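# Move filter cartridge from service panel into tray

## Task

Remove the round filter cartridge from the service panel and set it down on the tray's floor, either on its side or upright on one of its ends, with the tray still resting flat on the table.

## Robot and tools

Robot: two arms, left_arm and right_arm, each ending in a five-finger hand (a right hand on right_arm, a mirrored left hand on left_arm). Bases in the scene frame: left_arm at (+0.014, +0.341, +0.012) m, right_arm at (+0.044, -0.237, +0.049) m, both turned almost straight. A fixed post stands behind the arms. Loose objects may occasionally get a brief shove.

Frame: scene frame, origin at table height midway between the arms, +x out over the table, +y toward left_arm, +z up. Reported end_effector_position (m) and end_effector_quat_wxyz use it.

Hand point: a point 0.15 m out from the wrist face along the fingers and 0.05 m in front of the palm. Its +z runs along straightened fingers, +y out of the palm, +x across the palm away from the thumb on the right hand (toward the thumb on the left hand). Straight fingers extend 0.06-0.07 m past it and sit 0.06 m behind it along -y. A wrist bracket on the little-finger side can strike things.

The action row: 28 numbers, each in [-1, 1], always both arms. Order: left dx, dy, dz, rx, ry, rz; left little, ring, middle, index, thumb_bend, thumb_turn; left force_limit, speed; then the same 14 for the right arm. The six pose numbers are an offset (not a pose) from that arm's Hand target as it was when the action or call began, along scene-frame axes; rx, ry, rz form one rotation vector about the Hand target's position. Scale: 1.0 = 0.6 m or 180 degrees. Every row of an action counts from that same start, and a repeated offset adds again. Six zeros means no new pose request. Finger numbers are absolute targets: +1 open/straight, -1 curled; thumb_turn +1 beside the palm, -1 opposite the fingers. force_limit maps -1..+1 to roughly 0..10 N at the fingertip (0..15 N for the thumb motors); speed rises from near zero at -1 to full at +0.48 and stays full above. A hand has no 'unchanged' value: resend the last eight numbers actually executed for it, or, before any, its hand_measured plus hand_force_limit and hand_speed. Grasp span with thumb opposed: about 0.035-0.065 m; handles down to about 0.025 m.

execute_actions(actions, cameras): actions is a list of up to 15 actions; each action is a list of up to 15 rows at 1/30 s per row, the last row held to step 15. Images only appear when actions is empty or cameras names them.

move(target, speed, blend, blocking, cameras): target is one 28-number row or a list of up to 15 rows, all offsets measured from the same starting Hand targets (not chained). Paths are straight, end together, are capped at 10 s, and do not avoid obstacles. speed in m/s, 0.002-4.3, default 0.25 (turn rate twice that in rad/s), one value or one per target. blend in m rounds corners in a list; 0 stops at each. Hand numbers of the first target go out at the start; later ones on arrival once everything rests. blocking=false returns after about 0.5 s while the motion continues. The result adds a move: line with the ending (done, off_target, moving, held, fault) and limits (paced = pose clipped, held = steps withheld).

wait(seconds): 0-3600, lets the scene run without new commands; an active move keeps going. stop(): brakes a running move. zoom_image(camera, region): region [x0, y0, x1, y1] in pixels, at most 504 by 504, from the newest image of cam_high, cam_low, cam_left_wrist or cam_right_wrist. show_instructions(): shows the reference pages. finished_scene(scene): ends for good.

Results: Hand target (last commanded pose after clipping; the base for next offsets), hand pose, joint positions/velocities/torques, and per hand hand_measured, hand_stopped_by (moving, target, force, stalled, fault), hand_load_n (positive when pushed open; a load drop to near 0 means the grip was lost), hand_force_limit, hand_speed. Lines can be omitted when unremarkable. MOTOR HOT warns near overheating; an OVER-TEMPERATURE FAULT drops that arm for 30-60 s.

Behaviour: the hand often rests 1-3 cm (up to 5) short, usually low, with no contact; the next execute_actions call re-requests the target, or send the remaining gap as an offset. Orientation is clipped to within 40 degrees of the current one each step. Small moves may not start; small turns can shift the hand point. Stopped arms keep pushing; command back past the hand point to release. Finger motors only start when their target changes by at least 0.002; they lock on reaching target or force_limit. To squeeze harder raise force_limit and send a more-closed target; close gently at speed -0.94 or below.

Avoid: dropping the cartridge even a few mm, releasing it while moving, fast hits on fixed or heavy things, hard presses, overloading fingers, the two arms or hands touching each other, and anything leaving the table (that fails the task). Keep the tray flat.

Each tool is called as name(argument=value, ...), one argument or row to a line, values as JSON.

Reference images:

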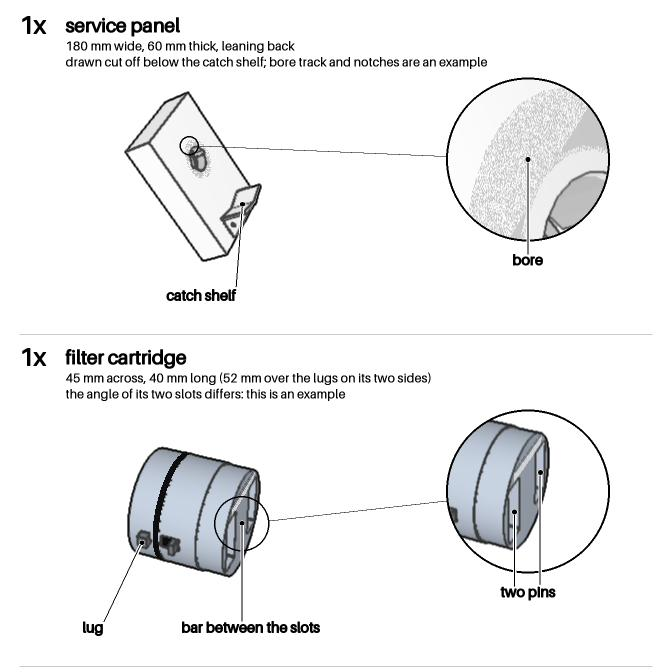

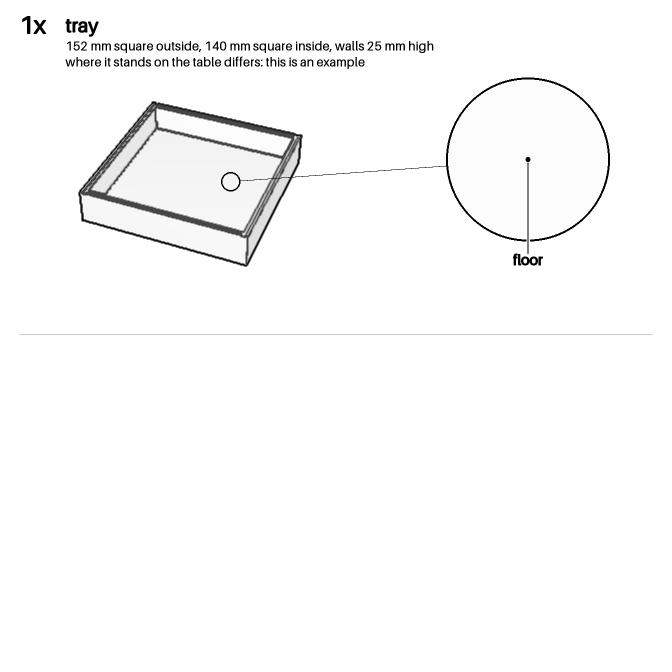

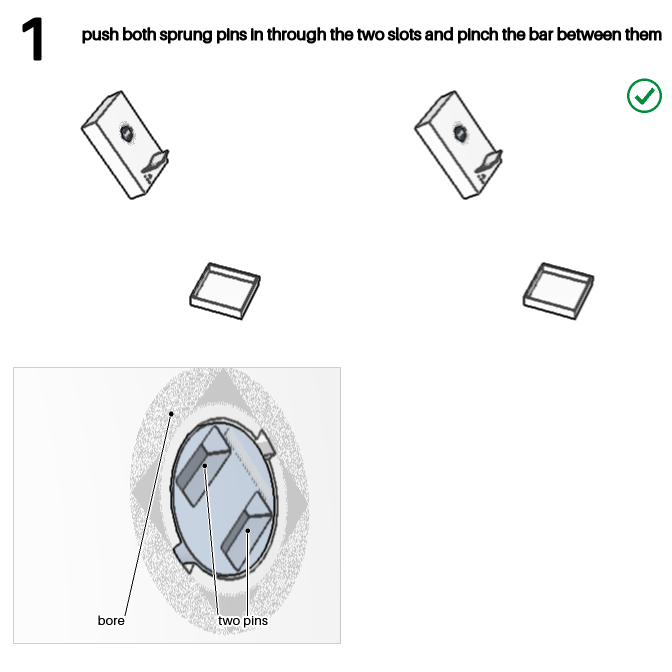

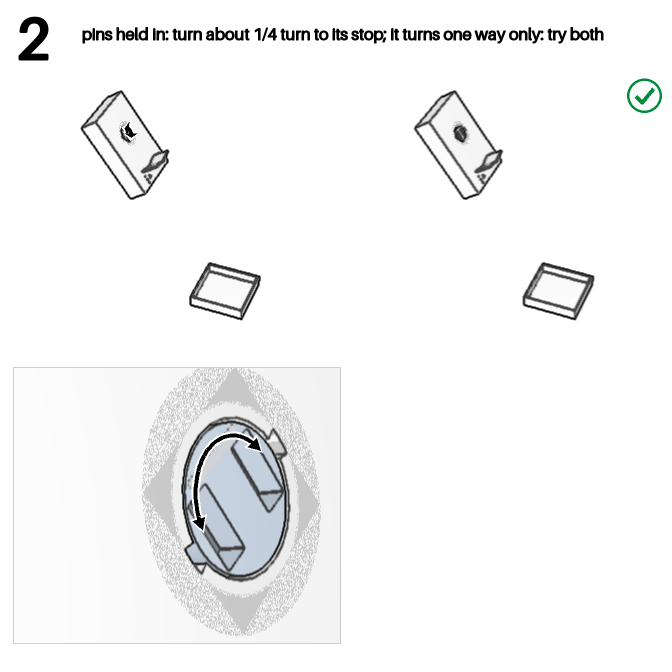

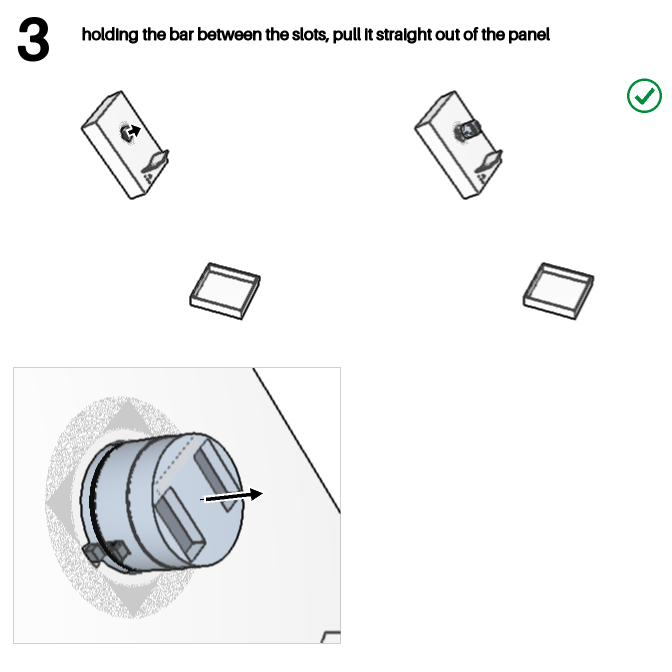

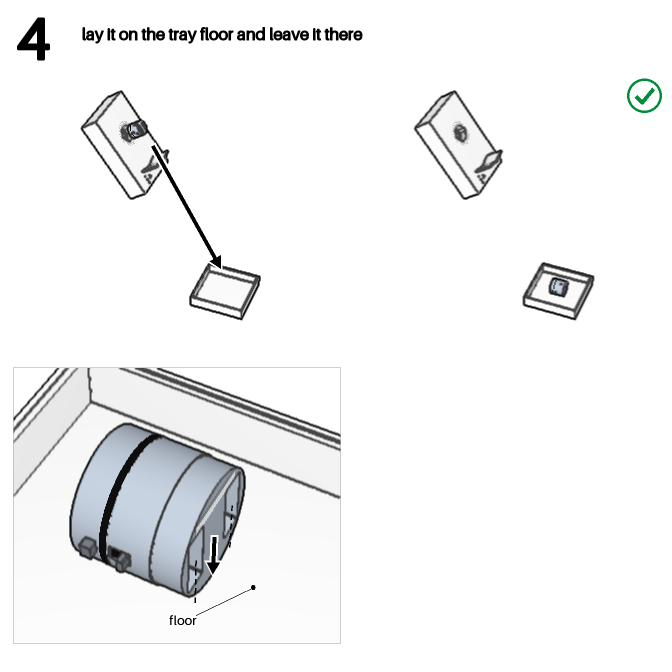

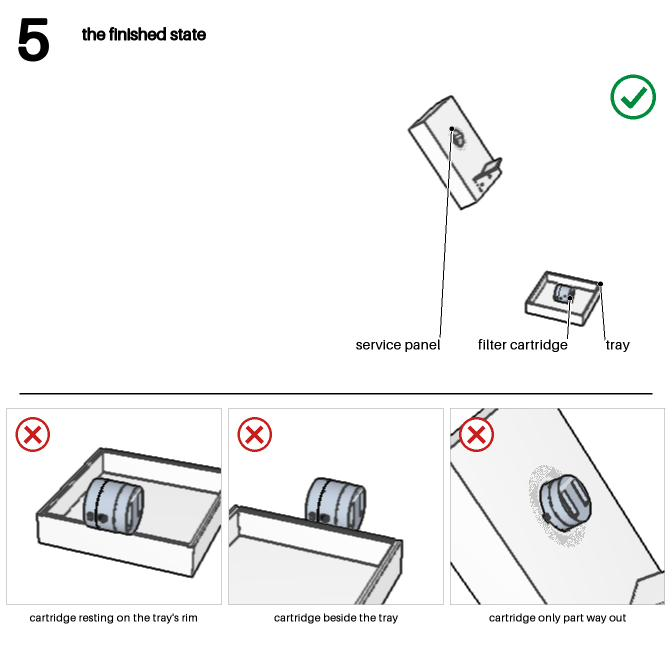

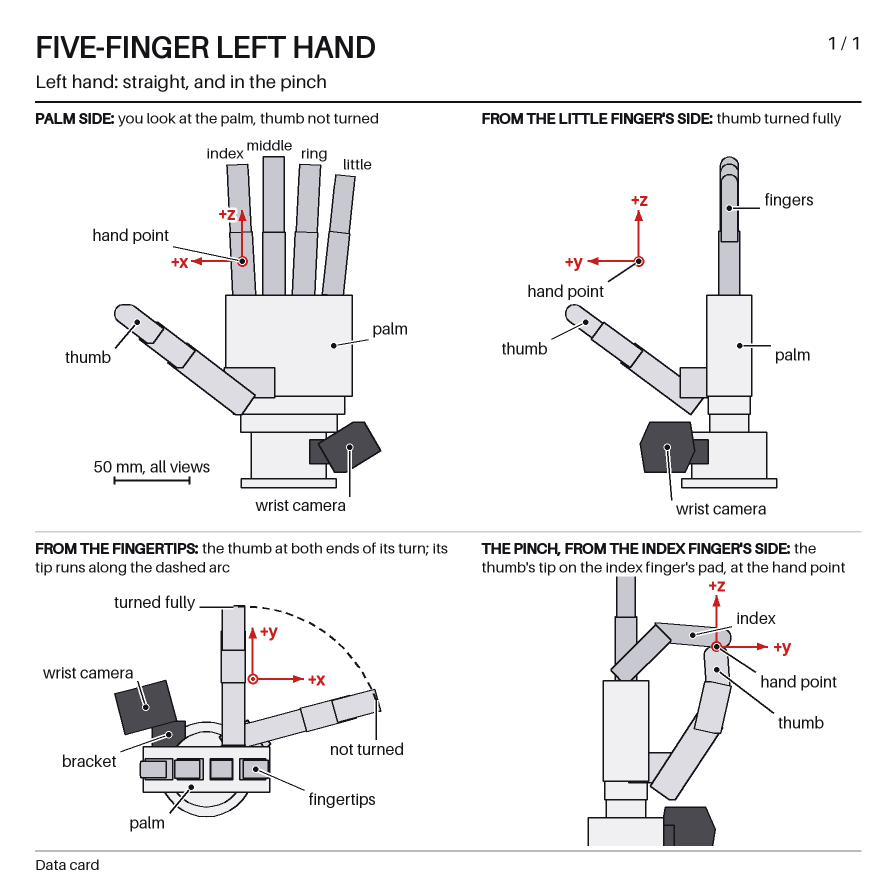

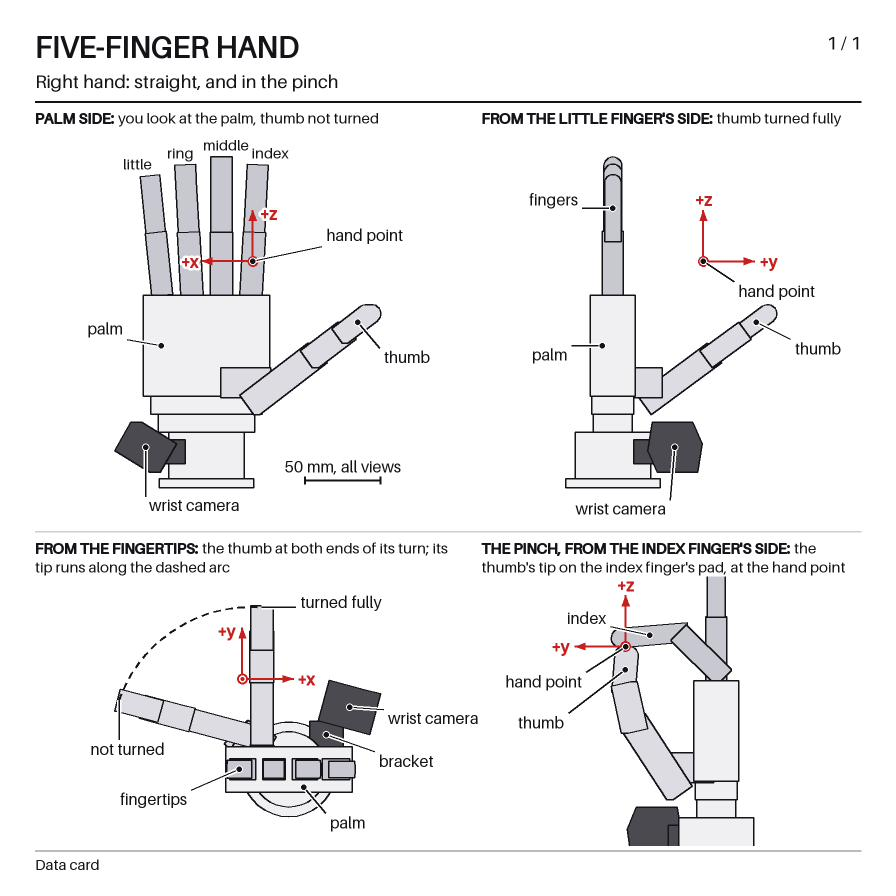

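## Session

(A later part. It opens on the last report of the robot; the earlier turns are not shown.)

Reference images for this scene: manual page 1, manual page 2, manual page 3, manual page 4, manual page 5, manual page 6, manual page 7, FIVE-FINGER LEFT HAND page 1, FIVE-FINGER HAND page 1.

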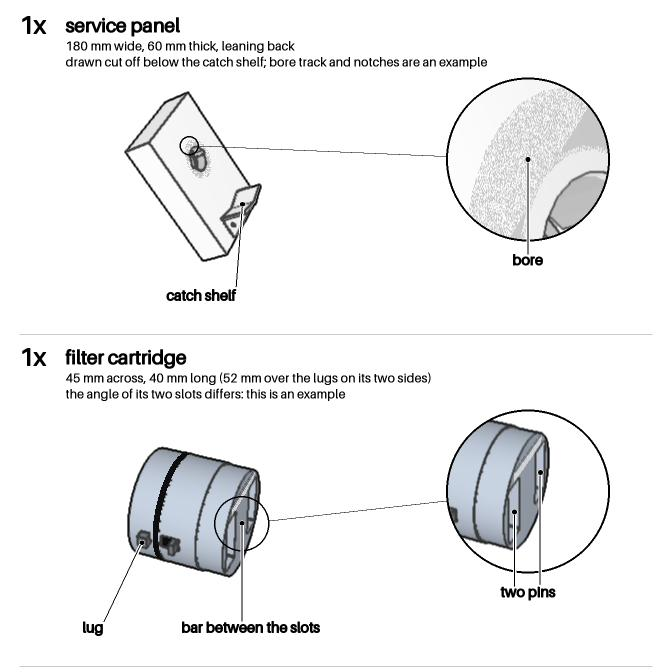

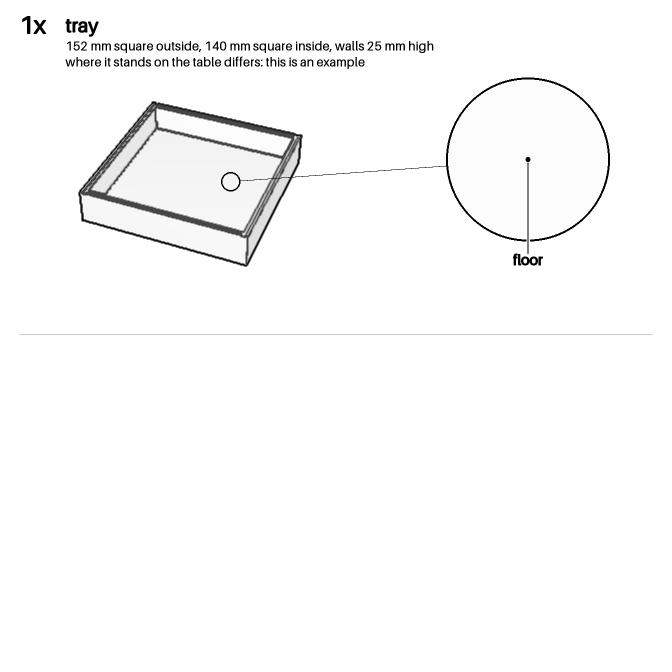

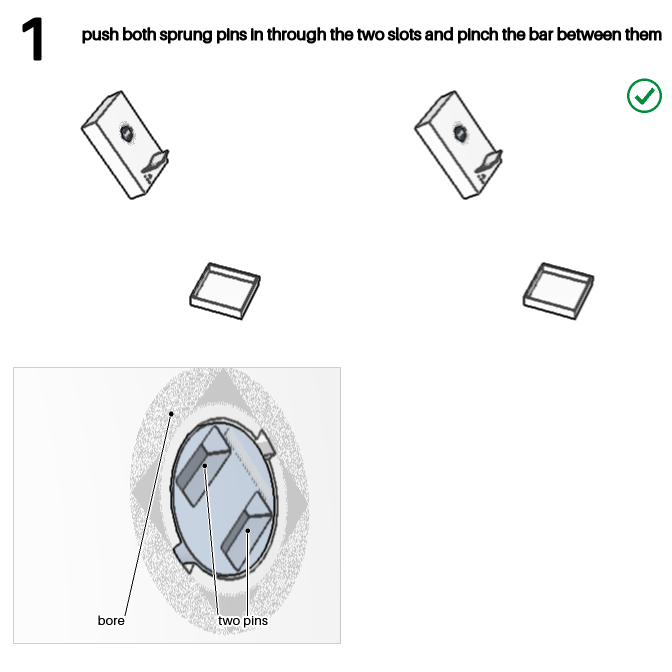

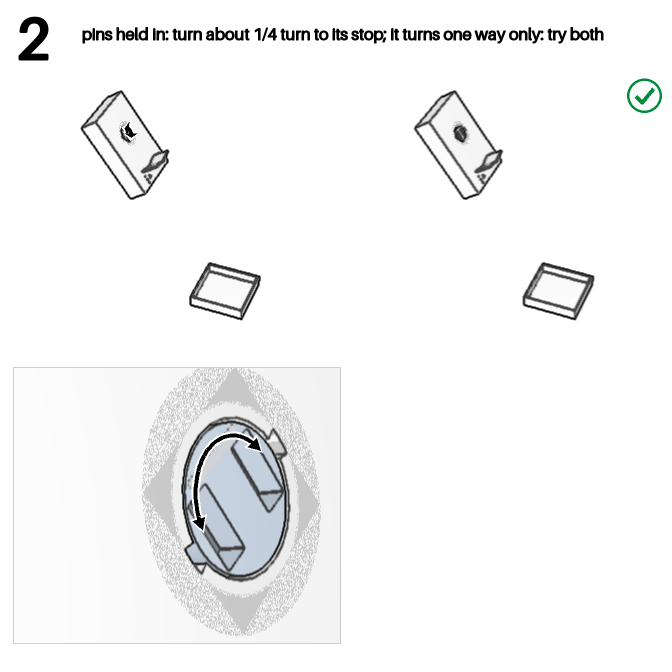

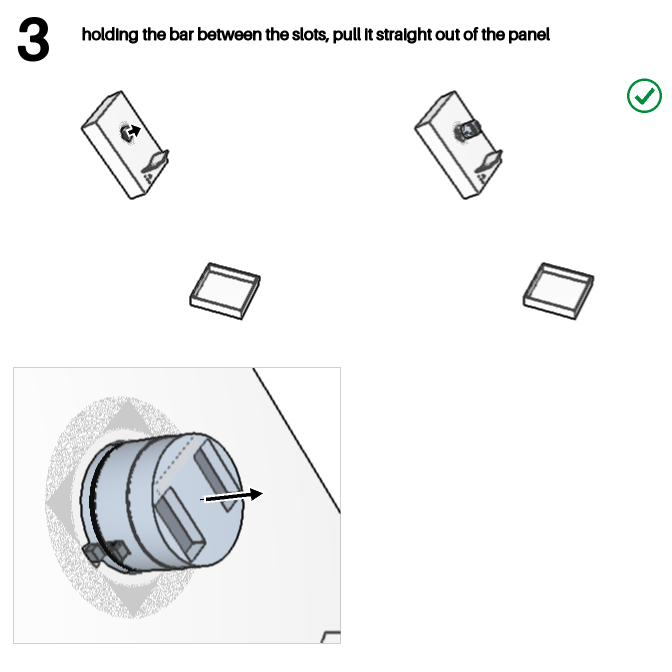

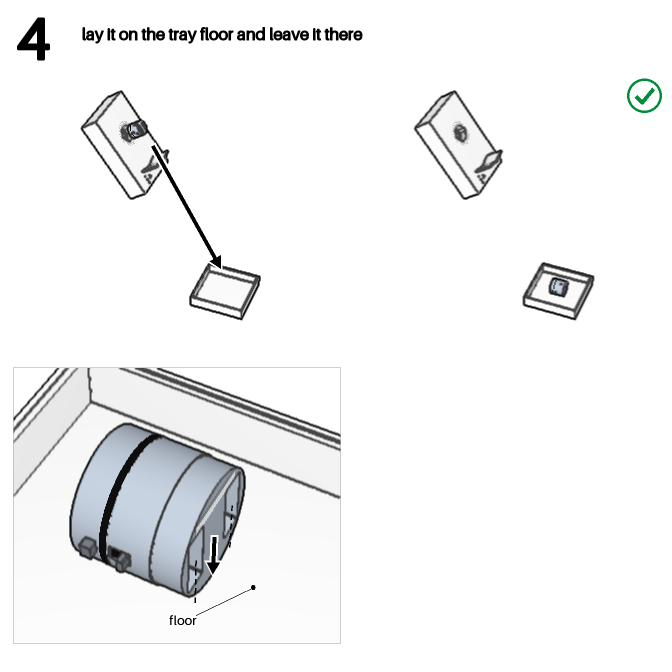

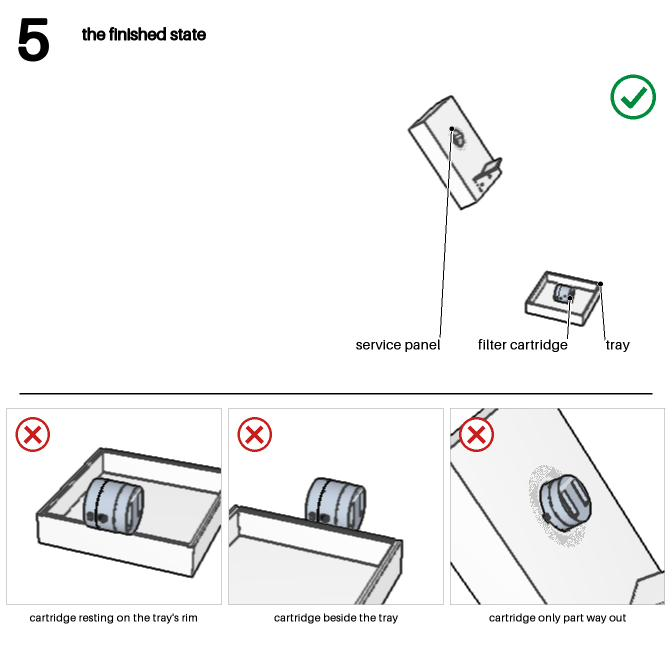

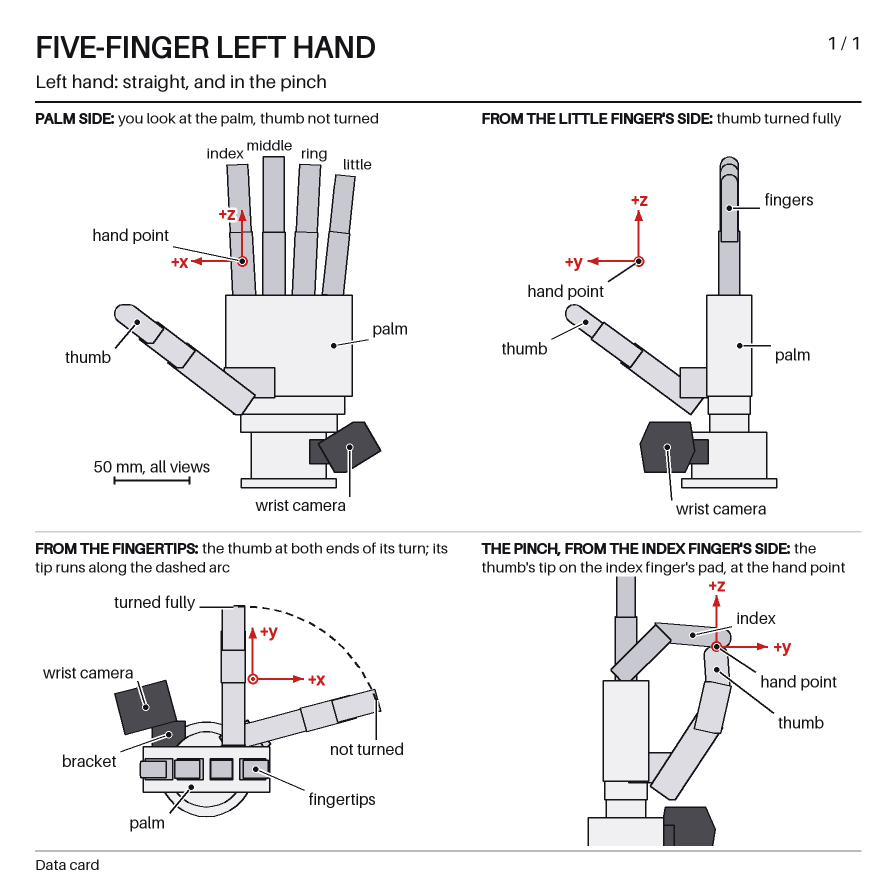

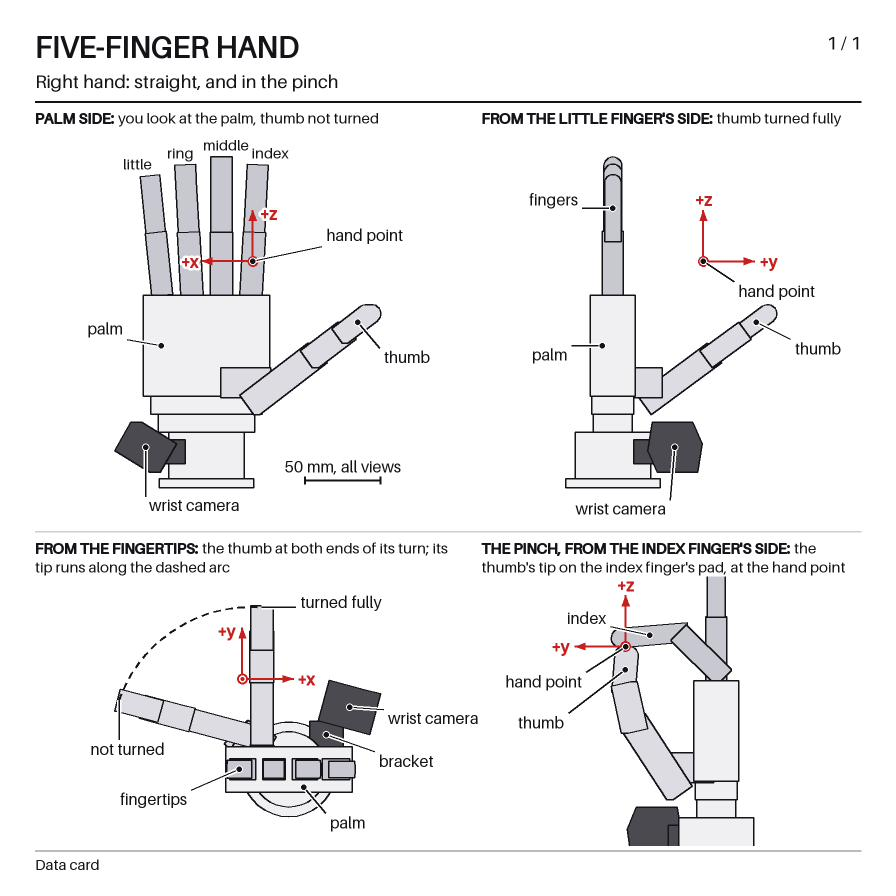

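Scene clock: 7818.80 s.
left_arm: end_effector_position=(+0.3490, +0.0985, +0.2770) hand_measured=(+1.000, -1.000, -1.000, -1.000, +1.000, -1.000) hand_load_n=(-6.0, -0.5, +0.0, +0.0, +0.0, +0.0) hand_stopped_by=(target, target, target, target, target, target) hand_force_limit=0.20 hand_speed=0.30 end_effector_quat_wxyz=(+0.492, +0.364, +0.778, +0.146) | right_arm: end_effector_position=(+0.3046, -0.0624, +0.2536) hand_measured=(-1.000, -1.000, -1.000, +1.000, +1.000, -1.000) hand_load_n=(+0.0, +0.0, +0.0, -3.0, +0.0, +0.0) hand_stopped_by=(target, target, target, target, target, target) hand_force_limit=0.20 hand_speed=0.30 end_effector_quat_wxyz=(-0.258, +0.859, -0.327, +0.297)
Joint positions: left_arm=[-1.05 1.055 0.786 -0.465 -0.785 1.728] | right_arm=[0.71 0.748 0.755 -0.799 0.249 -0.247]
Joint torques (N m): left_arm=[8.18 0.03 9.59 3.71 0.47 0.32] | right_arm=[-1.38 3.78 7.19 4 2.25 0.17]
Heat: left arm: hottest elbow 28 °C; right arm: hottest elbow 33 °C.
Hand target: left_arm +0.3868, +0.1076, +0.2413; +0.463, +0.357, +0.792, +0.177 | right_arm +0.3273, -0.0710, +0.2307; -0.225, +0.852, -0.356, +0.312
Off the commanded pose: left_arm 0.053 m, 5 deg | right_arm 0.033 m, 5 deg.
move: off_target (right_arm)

move(
  target=[
    [0.0768,-0.0094,-0.0213,0.0137,0.0073,0.0199,1,-1,-1,-1,1,-1,0.2,0.3,0.0054,0.0165,-0.0359,0,0,-0.008,-1,-1,-1,1,1,-1,0.2,0.3],
    [0.0536,0.0348,-0.0545,0.0137,0.0073,0.0199,1,-1,-1,-1,1,-1,0.2,0.3,0.0286,-0.0277,-0.0027,0,0,-0.008,-1,-1,-1,1,1,-1,0.2,0.3],
    [0.0768,-0.0094,-0.0213,0.0137,0.0073,0.0199,1,-1,-1,-1,1,-1,0.2,0.3,0.0054,0.0165,-0.0359,0,0,-0.008,-1,-1,-1,1,1,-1,0.2,0.3],
  ],
  speed=0.08,
  cameras=["cam_left_wrist"],
)

zoom_image(
  camera="cam_left_wrist",
  region=[340, 110, 410, 180],
)

move(
  target=[-0.0232,0.0442,-0.0332,0,0,0,1,-1,-1,-1,1,-1,0.2,0.3,0.0232,-0.0442,0.0332,0,0,0,-1,-1,-1,1,1,-1,0.2,0.3],
  speed=0.08,
  cameras=["cam_left_wrist"],
)

zoom_image(
  camera="cam_left_wrist",
  region=[340, 110, 410, 180],
)

Scene clock: 7838.97 s.
left_arm: end_effector_position=(+0.3487, +0.1001, +0.2814) hand_measured=(+1.000, -1.000, -1.000, -1.000, +1.000, -1.000) hand_load_n=(-3.0, +0.0, +0.0, +0.0, +0.0, +0.0) hand_stopped_by=(target, target, target, target, target, target) hand_force_limit=0.20 hand_speed=0.30 end_effector_quat_wxyz=(+0.495, +0.363, +0.776, +0.144) | right_arm: end_effector_position=(+0.3019, -0.0597, +0.2561) hand_measured=(-1.000, -1.000, -1.000, +1.000, +1.000, -1.000) hand_load_n=(+0.0, +0.0, +0.0, -2.5, +0.0, +0.0) hand_stopped_by=(target, target, target, target, target, target) hand_force_limit=0.20 hand_speed=0.30 end_effector_quat_wxyz=(-0.264, +0.856, -0.327, +0.301)
Joint positions: left_arm=[-1.049 1.043 0.786 -0.466 -0.783 1.735] | right_arm=[0.729 0.736 0.752 -0.796 0.263 -0.235]
Joint torques (N m): left_arm=[1.49 -5.6 10.56 1.52 -0.56 0.07] | right_arm=[0.67 -0.5 8.65 2 0.36 0.01]
Heat: left arm: hottest elbow 28 °C; right arm: hottest elbow 32 °C.
Hand target: left_arm +0.3500, +0.0985, +0.2769; +0.491, +0.366, +0.777, +0.146 (not the last commanded pose) | right_arm +0.3044, -0.0613, +0.2528; -0.256, +0.857, -0.330, +0.302 (not the last commanded pose)
Off the commanded pose: left_arm 0.099 m, 10 deg | right_arm 0.055 m, 7 deg.
move: held (left_arm, right_arm; a check stopped the path); path passed 0 of 3 targets; limits=held
pose unreachable (left arm): on one or more control steps of this call, first in action 0 (counted from 0), this arm could not follow its commanded pose, so it was not sent that pose on those steps. It may still have moved: this result reports where it is.
cause: moving toward the commanded pose would bring a part of the arm too close to another arm (a part of this arm just beyond joint 4 (wrist pitch) and a part of the right arm just beyond its joint 6 (wrist roll), 53 mm apart when this arm was first held).
pose unreachable (right arm): on one or more control steps of this call, first in action 0 (counted from 0), this arm could not follow its commanded pose, so it was not sent that pose on those steps. It may still have moved: this result reports where it is.
cause: moving toward the commanded pose would bring a part of the arm too close to another arm (a part of this arm just beyond joint 6 (wrist roll) and a part of the left arm just beyond its joint 4 (wrist pitch), at the place that arm was heading or pushing toward when its own hold began).
cam_left_wrist: T_world_to_cam=[[-0.42572, -0.50563, -0.7504, 0.41381], [-0.61489, 0.77006, -0.17004, 0.1753], [0.66383, 0.38903, -0.63874, 0.01947]] pos_world=[0.27103, 0.06667, 0.35276]

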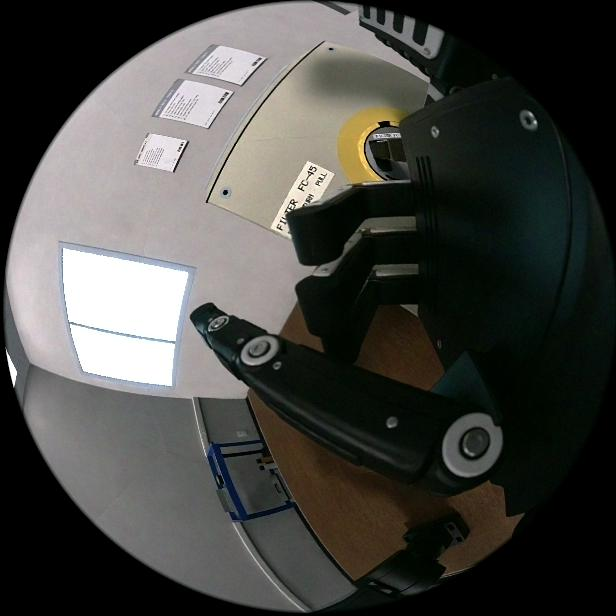

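Scaled by 7.200 from the camera's image (finer frame: 880x880).

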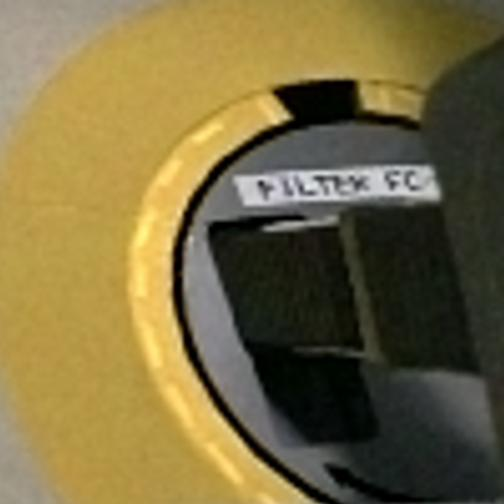

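Scene clock: 7840.13 s.
left_arm: end_effector_position=(+0.3461, +0.1027, +0.2751) hand_measured=(+1.000, -1.000, -1.000, -1.000, +1.000, -1.000) hand_load_n=(-1.0, +0.0, +0.0, +0.0, +0.0, +0.0) hand_stopped_by=(target, target, target, target, target, target) hand_force_limit=0.20 hand_speed=0.30 end_effector_quat_wxyz=(+0.510, +0.355, +0.774, +0.126) | right_arm: end_effector_position=(+0.3064, -0.0731, +0.2607) hand_measured=(-1.000, -1.000, -1.000, +1.000, +1.000, -1.000) hand_load_n=(+0.0, +0.0, +0.0, +0.0, +0.0, +0.5) hand_stopped_by=(target, target, target, target, target, target) hand_force_limit=0.20 hand_speed=0.30 end_effector_quat_wxyz=(-0.270, +0.864, -0.319, +0.280)
Joint positions: left_arm=[-1.048 1.015 0.741 -0.399 -0.768 1.737] | right_arm=[0.628 0.727 0.766 -0.819 0.145 -0.307]
Joint torques (N m): left_arm=[1.49 -8.59 5.98 0.03 -1.05 0.09] | right_arm=[-1.67 -1.32 10.74 1.2 1.26 -0.19]
Heat: left arm: hottest elbow 28 °C; right arm: hottest elbow 32 °C.
Hand target: left_arm +0.3361, +0.1250, +0.2571; +0.491, +0.366, +0.777, +0.146 | right_arm +0.3183, -0.0878, +0.2729; -0.257, +0.857, -0.330, +0.302
Off the commanded pose: left_arm 0.030 m, 3 deg | right_arm 0.022 m, 3 deg.
move: off_target (left_arm, right_arm)
cam_left_wrist: T_world_to_cam=[[-0.42076, -0.53461, -0.73291, 0.40569], [-0.60323, 0.76829, -0.21411, 0.17884], [0.67756, 0.35202, -0.64576, 0.01715]] pos_world=[0.26696, 0.07345, 0.3467]

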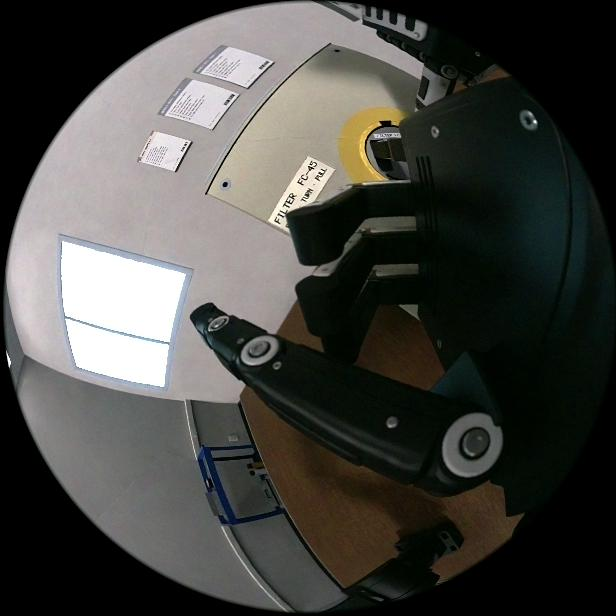

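Scaled by 7.200 from the camera's image (finer frame: 880x880).

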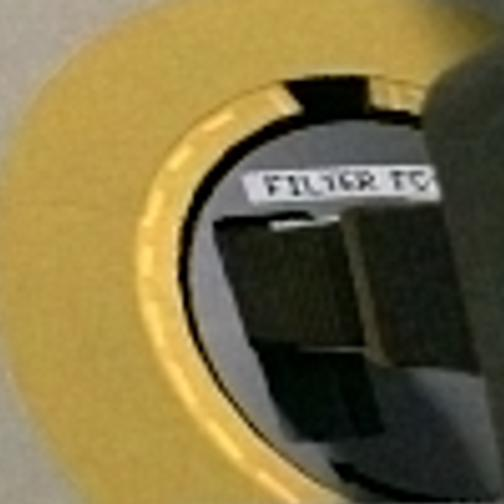

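move(
  target=[
    [0.0362,-0.0313,0.0108,0,0,0,1,-1,-1,-1,1,-1,0.2,0.3,-0.0273,0,0.0191,0,0,0,-1,-1,-1,1,1,-1,0.2,0.3],
    [0.0362,-0.0313,0.0108,0,0,0,1,-1,-1,-1,1,-1,0.2,0.3,-0.0538,0.0497,0.0452,0.0134,0.0483,0.0387,-1,-1,-1,1,1,-1,0.2,0.3],
    [0.0362,-0.0313,0.0108,0,0,0,1,-1,-1,-1,1,-1,0.2,0.3,-0.0347,0.0397,-0.0048,0.0134,0.0483,0.0387,-1,-1,-1,1,1,-1,0.2,0.3],
  ],
  speed=0.08,
  cameras=["cam_left_wrist","cam_high"],
)

Scene clock: 7912.27 s.
left_arm: end_effector_position=(+0.3488, +0.1031, +0.2754) hand_measured=(+1.000, -1.000, -1.000, -1.000, +1.000, -1.000) hand_load_n=(-2.5, +0.0, +0.0, +0.0, +0.0, +0.0) hand_stopped_by=(target, target, target, target, target, target) hand_force_limit=0.20 hand_speed=0.30 end_effector_quat_wxyz=(+0.509, +0.358, +0.772, +0.127) | right_arm: end_effector_position=(+0.2924, -0.0645, +0.2725) hand_measured=(-1.000, -1.000, -1.000, +1.000, +1.000, -1.000) hand_load_n=(-0.5, +0.0, +0.0, +0.0, +0.0, +0.0) hand_stopped_by=(target, target, target, target, target, target) hand_force_limit=0.20 hand_speed=0.30 end_effector_quat_wxyz=(-0.266, +0.890, -0.306, +0.210)
Joint positions: left_arm=[-1.04 1.017 0.741 -0.392 -0.761 1.75] | right_arm=[0.594 0.784 0.855 -0.948 0.007 -0.33]
Joint torques (N m): left_arm=[3.19 -3.66 11.03 0.94 -0.39 0.2] | right_arm=[0.62 -1.61 8.28 2.58 -0.18 -0.11]
Heat: left arm: hottest elbow 26 °C; right arm: hottest elbow 36 °C.
Hand target: left_arm +0.3579, +0.1063, +0.2636; +0.491, +0.365, +0.777, +0.146 | right_arm +0.2974, -0.0640, +0.2699; -0.267, +0.890, -0.302, +0.213
Off the commanded pose: left_arm 0.015 m, 3 deg | right_arm 0.006 m, 1 deg.
move: off_target (left_arm)
cam_left_wrist: T_world_to_cam=[[-0.42208, -0.52954, -0.73583, 0.40815], [-0.60016, 0.77155, -0.21099, 0.178], [0.67946, 0.35256, -0.64346, 0.01403]] pos_world=[0.26956, 0.07384, 0.34691]
Images, in order (width x height): cam_high 896x504, cam_left_wrist 616x616.

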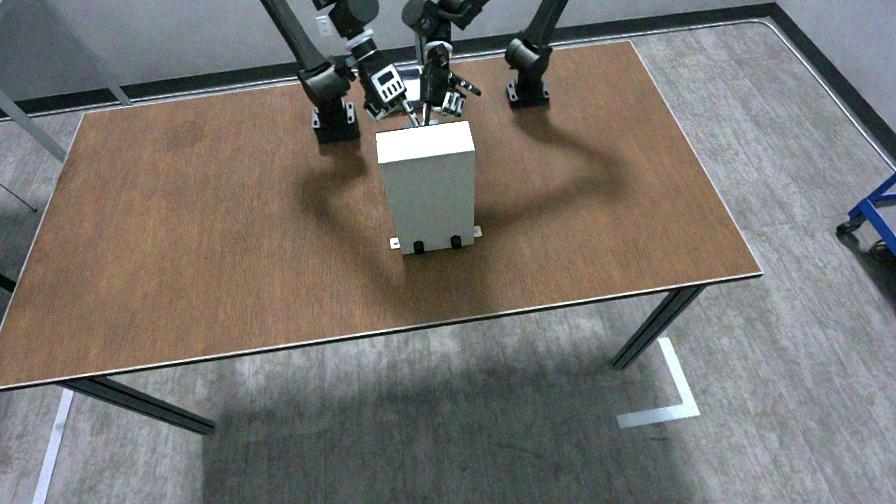

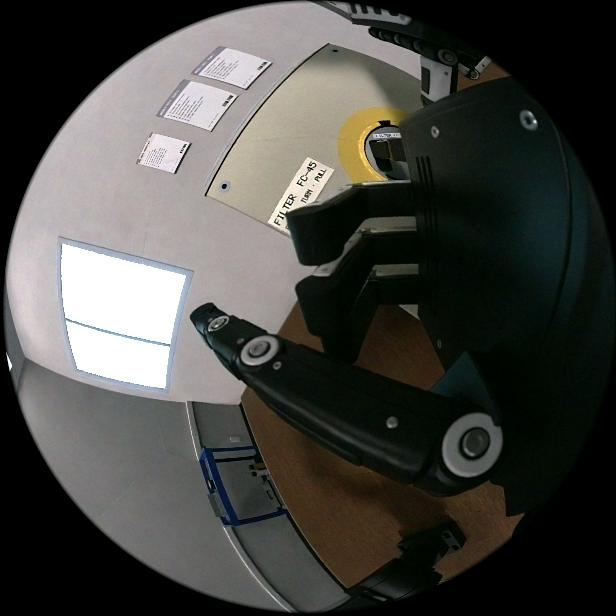

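move(
  target=[0,0,0,0,0,0,1,-1,-1,-1,1,-1,0.2,0.3,0.021,-0.003,-0.0155,0,0,0,-1,-1,-1,1,1,-1,0.2,0.3],
  speed=0.05,
)

Scene clock: 7915.70 s.
left_arm: end_effector_position=(+0.3488, +0.1031, +0.2755) hand_measured=(+1.000, -1.000, -1.000, -1.000, +1.000, -1.000) hand_load_n=(-3.0, +0.0, +0.0, +0.0, +0.0, +0.5) hand_stopped_by=(target, target, target, target, target, target) hand_force_limit=0.20 hand_speed=0.30 end_effector_quat_wxyz=(+0.509, +0.358, +0.772, +0.127) | right_arm: end_effector_position=(+0.3050, -0.0658, +0.2638) hand_measured=(-1.000, -1.000, -1.000, +1.000, +1.000, -1.000) hand_load_n=(+0.0, +0.0, +0.0, +0.0, +0.0, +0.0) hand_stopped_by=(target, target, target, target, target, target) hand_force_limit=0.20 hand_speed=0.30 end_effector_quat_wxyz=(-0.267, +0.890, -0.305, +0.210)
Joint positions: left_arm=[-1.04 1.017 0.741 -0.392 -0.761 1.751] | right_arm=[0.559 0.813 0.844 -0.909 -0.016 -0.356]
Joint torques (N m): left_arm=[3.08 -3.6 11.02 0.98 -0.39 0.2] | right_arm=[0.62 -1.55 8.28 2.59 -0.16 -0.1]
Heat: left arm: hottest elbow 26 °C; right arm: hottest elbow 36 °C.
Hand target: left_arm +0.3579, +0.1063, +0.2636; +0.491, +0.365, +0.777, +0.146 | right_arm +0.3101, -0.0658, +0.2607; -0.267, +0.890, -0.302, +0.213
Off the commanded pose: left_arm 0.015 m, 3 deg | right_arm 0.006 m, 1 deg.
move: done

move(
  target=[0.0425,0.007,-0.0267,0.0091,0.0049,0.0133,1,-1,-1,-1,1,-1,0.2,0.3,0.0245,-0.0045,-0.0232,0,0,-0.008,-1,-1,-1,1,1,-1,0.2,0.3],
  speed=0.05,
)

Scene clock: 7922.83 s.
left_arm: end_effector_position=(+0.3510, +0.1014, +0.2731) hand_measured=(+1.000, -1.000, -1.000, -1.000, +1.000, -1.000) hand_load_n=(-4.5, +0.0, +0.0, +0.0, +0.0, +0.0) hand_stopped_by=(target, target, target, target, target, target) hand_force_limit=0.20 hand_speed=0.30 end_effector_quat_wxyz=(+0.507, +0.363, +0.771, +0.129) | right_arm: end_effector_position=(+0.3098, -0.0669, +0.2603) hand_measured=(-1.000, -1.000, -1.000, +1.000, +1.000, -1.000) hand_load_n=(+0.0, +0.0, +0.0, -3.0, +0.0, +0.0) hand_stopped_by=(target, target, target, target, target, target) hand_force_limit=0.20 hand_speed=0.30 end_effector_quat_wxyz=(-0.273, +0.887, -0.307, +0.210)
Joint positions: left_arm=[-1.035 1.026 0.741 -0.385 -0.754 1.763] | right_arm=[0.538 0.816 0.833 -0.886 -0.037 -0.366]
Joint torques (N m): left_arm=[7.24 0.09 11.74 1.99 -0.13 0.22] | right_arm=[-0.26 0.44 7.51 3.84 0.43 -0.05]
Heat: left arm: hottest elbow 27 °C; right arm: hottest elbow 36 °C.
Hand target: left_arm +0.3834, +0.1105, +0.2476; +0.477, +0.357, +0.786, +0.165 | right_arm +0.3248, -0.0684, +0.2467; -0.264, +0.886, -0.313, +0.216
Off the commanded pose: left_arm 0.042 m, 6 deg | right_arm 0.020 m, 1 deg.
move: off_target (left_arm, right_arm)

move(
  target=[
    [0.0101,0.0197,-0.0291,0.0046,0.0024,0.0066,1,-1,-1,-1,1,-1,0.2,0.3,0.004,0.0185,-0.0234,0,0,-0.005,-1,-1,-1,1,1,-1,0.2,0.3],
    [0.0295,-0.0173,-0.0015,0.0046,0.0024,0.0066,1,-1,-1,-1,1,-1,0.2,0.3,0.0234,-0.0185,0.0042,0,0,-0.005,-1,-1,-1,1,1,-1,0.2,0.3],
    [0.0101,0.0197,-0.0291,0.0046,0.0024,0.0066,1,-1,-1,-1,1,-1,0.2,0.3,0.004,0.0185,-0.0234,0,0,-0.005,-1,-1,-1,1,1,-1,0.2,0.3],
    [0.0198,0.0012,-0.0153,0.0046,0.0024,0.0066,1,-1,-1,-1,1,-1,0.2,0.3,0.0137,0.0,-0.0096,0,0,-0.005,-1,-1,-1,1,1,-1,0.2,0.3],
  ],
  speed=0.07,
  cameras=["cam_left_wrist"],
)

zoom_image(
  camera="cam_left_wrist",
  region=[340, 110, 410, 180],
)

Scene clock: 7936.23 s.
left_arm: end_effector_position=(+0.3521, +0.1009, +0.2739) hand_measured=(+1.000, -1.000, -1.000, -1.000, +1.000, -1.000) hand_load_n=(-4.0, +0.5, +0.0, +0.0, +0.0, +0.0) hand_stopped_by=(target, target, target, target, target, target) hand_force_limit=0.20 hand_speed=0.30 end_effector_quat_wxyz=(+0.507, +0.364, +0.770, +0.130) | right_arm: end_effector_position=(+0.3114, -0.0669, +0.2579) hand_measured=(-1.000, -1.000, -1.000, +1.000, +1.000, -1.000) hand_load_n=(+0.0, +0.0, +0.0, -6.0, +0.0, +0.0) hand_stopped_by=(target, target, target, target, target, target) hand_force_limit=0.20 hand_speed=0.30 end_effector_quat_wxyz=(-0.277, +0.886, -0.307, +0.211)
Joint positions: left_arm=[-1.034 1.028 0.742 -0.382 -0.754 1.769] | right_arm=[0.531 0.815 0.823 -0.87 -0.044 -0.368]
Joint torques (N m): left_arm=[8.59 2.2 11.86 2.39 -0.15 0.16] | right_arm=[-0.56 2.02 7.82 4.22 0.81 0]
Heat: left arm: hottest elbow 28 °C; right arm: hottest elbow 35 °C.
Hand target: left_arm +0.3953, +0.1111, +0.2385; +0.469, +0.353, +0.790, +0.174 | right_arm +0.3330, -0.0685, +0.2410; -0.262, +0.884, -0.320, +0.218
Off the commanded pose: left_arm 0.057 m, 7 deg | right_arm 0.027 m, 2 deg.
move: off_target (left_arm, right_arm)
cam_left_wrist: T_world_to_cam=[[-0.42642, -0.51623, -0.74275, 0.40925], [-0.59439, 0.77889, -0.20011, 0.17561], [0.68181, 0.35615, -0.63897, 0.00911]] pos_world=[0.27268, 0.07124, 0.34493]

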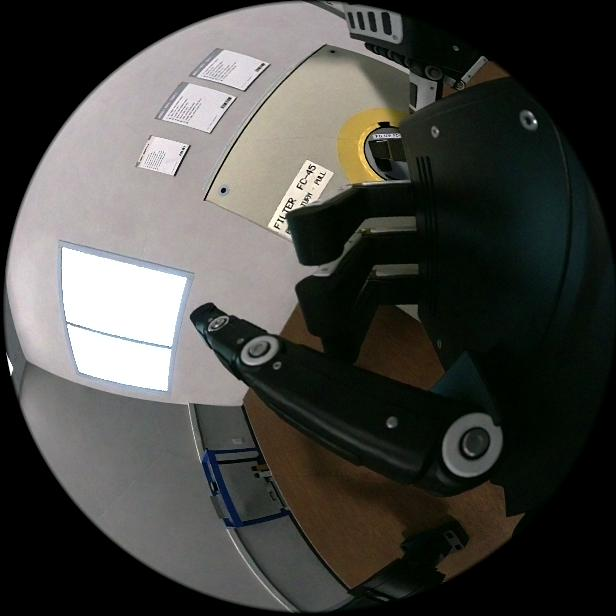

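Scaled by 7.200 from the camera's image (finer frame: 880x880).

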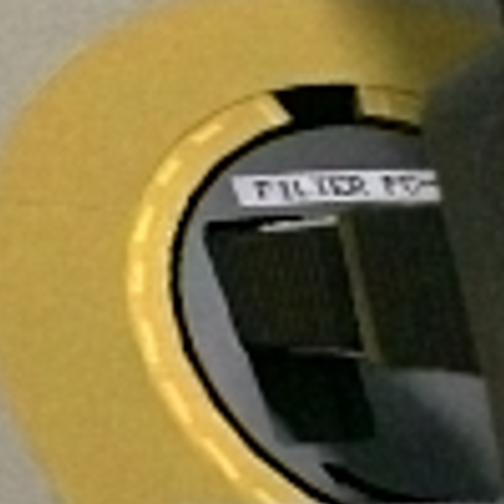

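move(
  target=[
    [-0.017,-0.0076,-0.0242,-0.0455,0,0.0319,1,-1,-1,-1,1,-1,0.2,0.3,0.0125,-0.0076,0.0179,-0.0455,0,0.0319,-1,-1,-1,1,1,-1,0.2,0.3],
    [-0.034,-0.0152,-0.0483,-0.091,0,0.0638,1,-1,-1,-1,1,-1,0.2,0.3,0.025,-0.0152,0.0358,-0.091,0,0.0638,-1,-1,-1,1,1,-1,0.2,0.3],
  ],
  speed=0.06,
  cameras=["cam_left_wrist"],
)

zoom_image(
  camera="cam_left_wrist",
  region=[340, 110, 410, 180],
)

Scene clock: 7953.17 s.
left_arm: end_effector_position=(+0.3379, +0.0961, +0.2506) hand_measured=(+1.000, -1.000, -1.000, -1.000, +1.000, -1.000) hand_load_n=(-1.0, +0.0, +0.0, +0.0, +0.0, +0.5) hand_stopped_by=(target, target, target, target, target, target) hand_force_limit=0.20 hand_speed=0.30 end_effector_quat_wxyz=(+0.527, +0.237, +0.813, +0.072) | right_arm: end_effector_position=(+0.3239, -0.0748, +0.2730) hand_measured=(-1.000, -1.000, -1.000, +1.000, +1.000, -1.000) hand_load_n=(+0.0, +0.0, +0.0, -1.5, +0.0, +0.0) hand_stopped_by=(target, target, target, target, target, target) hand_force_limit=0.20 hand_speed=0.30 end_effector_quat_wxyz=(-0.182, +0.938, -0.189, +0.225)
Joint positions: left_arm=[-1.075 1.073 0.748 -0.372 -0.829 1.438] | right_arm=[0.602 0.929 0.954 -1.011 0.061 -0.601]
Joint torques (N m): left_arm=[7.82 2.26 12.03 2 -0.21 -0.47] | right_arm=[0.03 1.73 9.59 2.91 1.64 -0.14]
Heat: left arm: hottest elbow 30 °C; right arm: hottest elbow 33 °C.
Hand target: left_arm +0.3749, +0.1021, +0.2094; +0.495, +0.202, +0.838, +0.106 | right_arm +0.3480, -0.0777, +0.2624; -0.154, +0.940, -0.196, +0.234
Off the commanded pose: left_arm 0.056 m, 7 deg | right_arm 0.027 m, 3 deg.
move: off_target (left_arm, right_arm)
cam_left_wrist: T_world_to_cam=[[-0.33781, -0.74156, -0.57963, 0.33421], [-0.71417, 0.60308, -0.35534, 0.26251], [0.61307, 0.29392, -0.73332, 0.05852]] pos_world=[0.26449, 0.07232, 0.32991]

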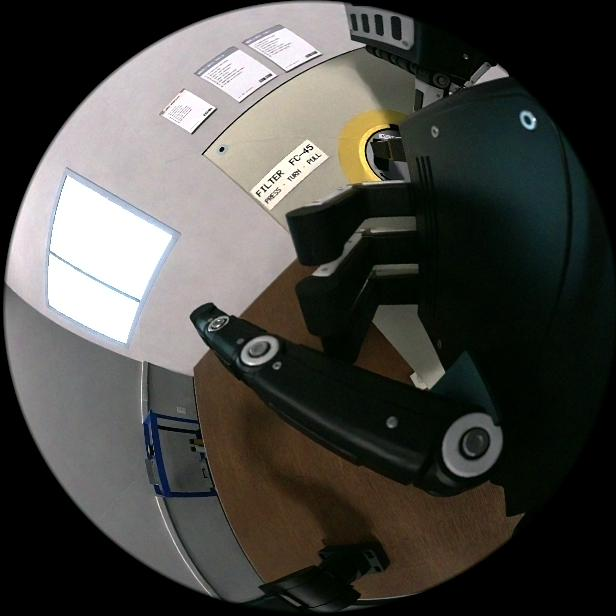

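Scaled by 7.200 from the camera's image (finer frame: 880x880).

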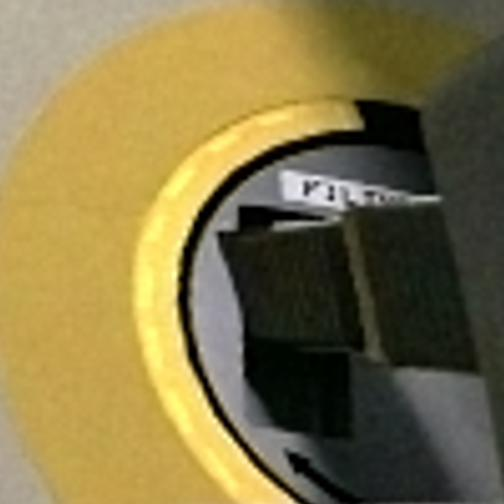

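zoom_image(
  camera="cam_left_wrist",
  region=[355, 118, 405, 168],
)

Scaled by 10.080 from the camera's image (finer frame: 880x880).

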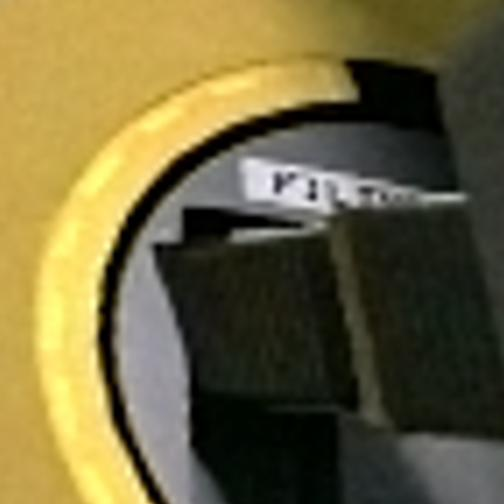

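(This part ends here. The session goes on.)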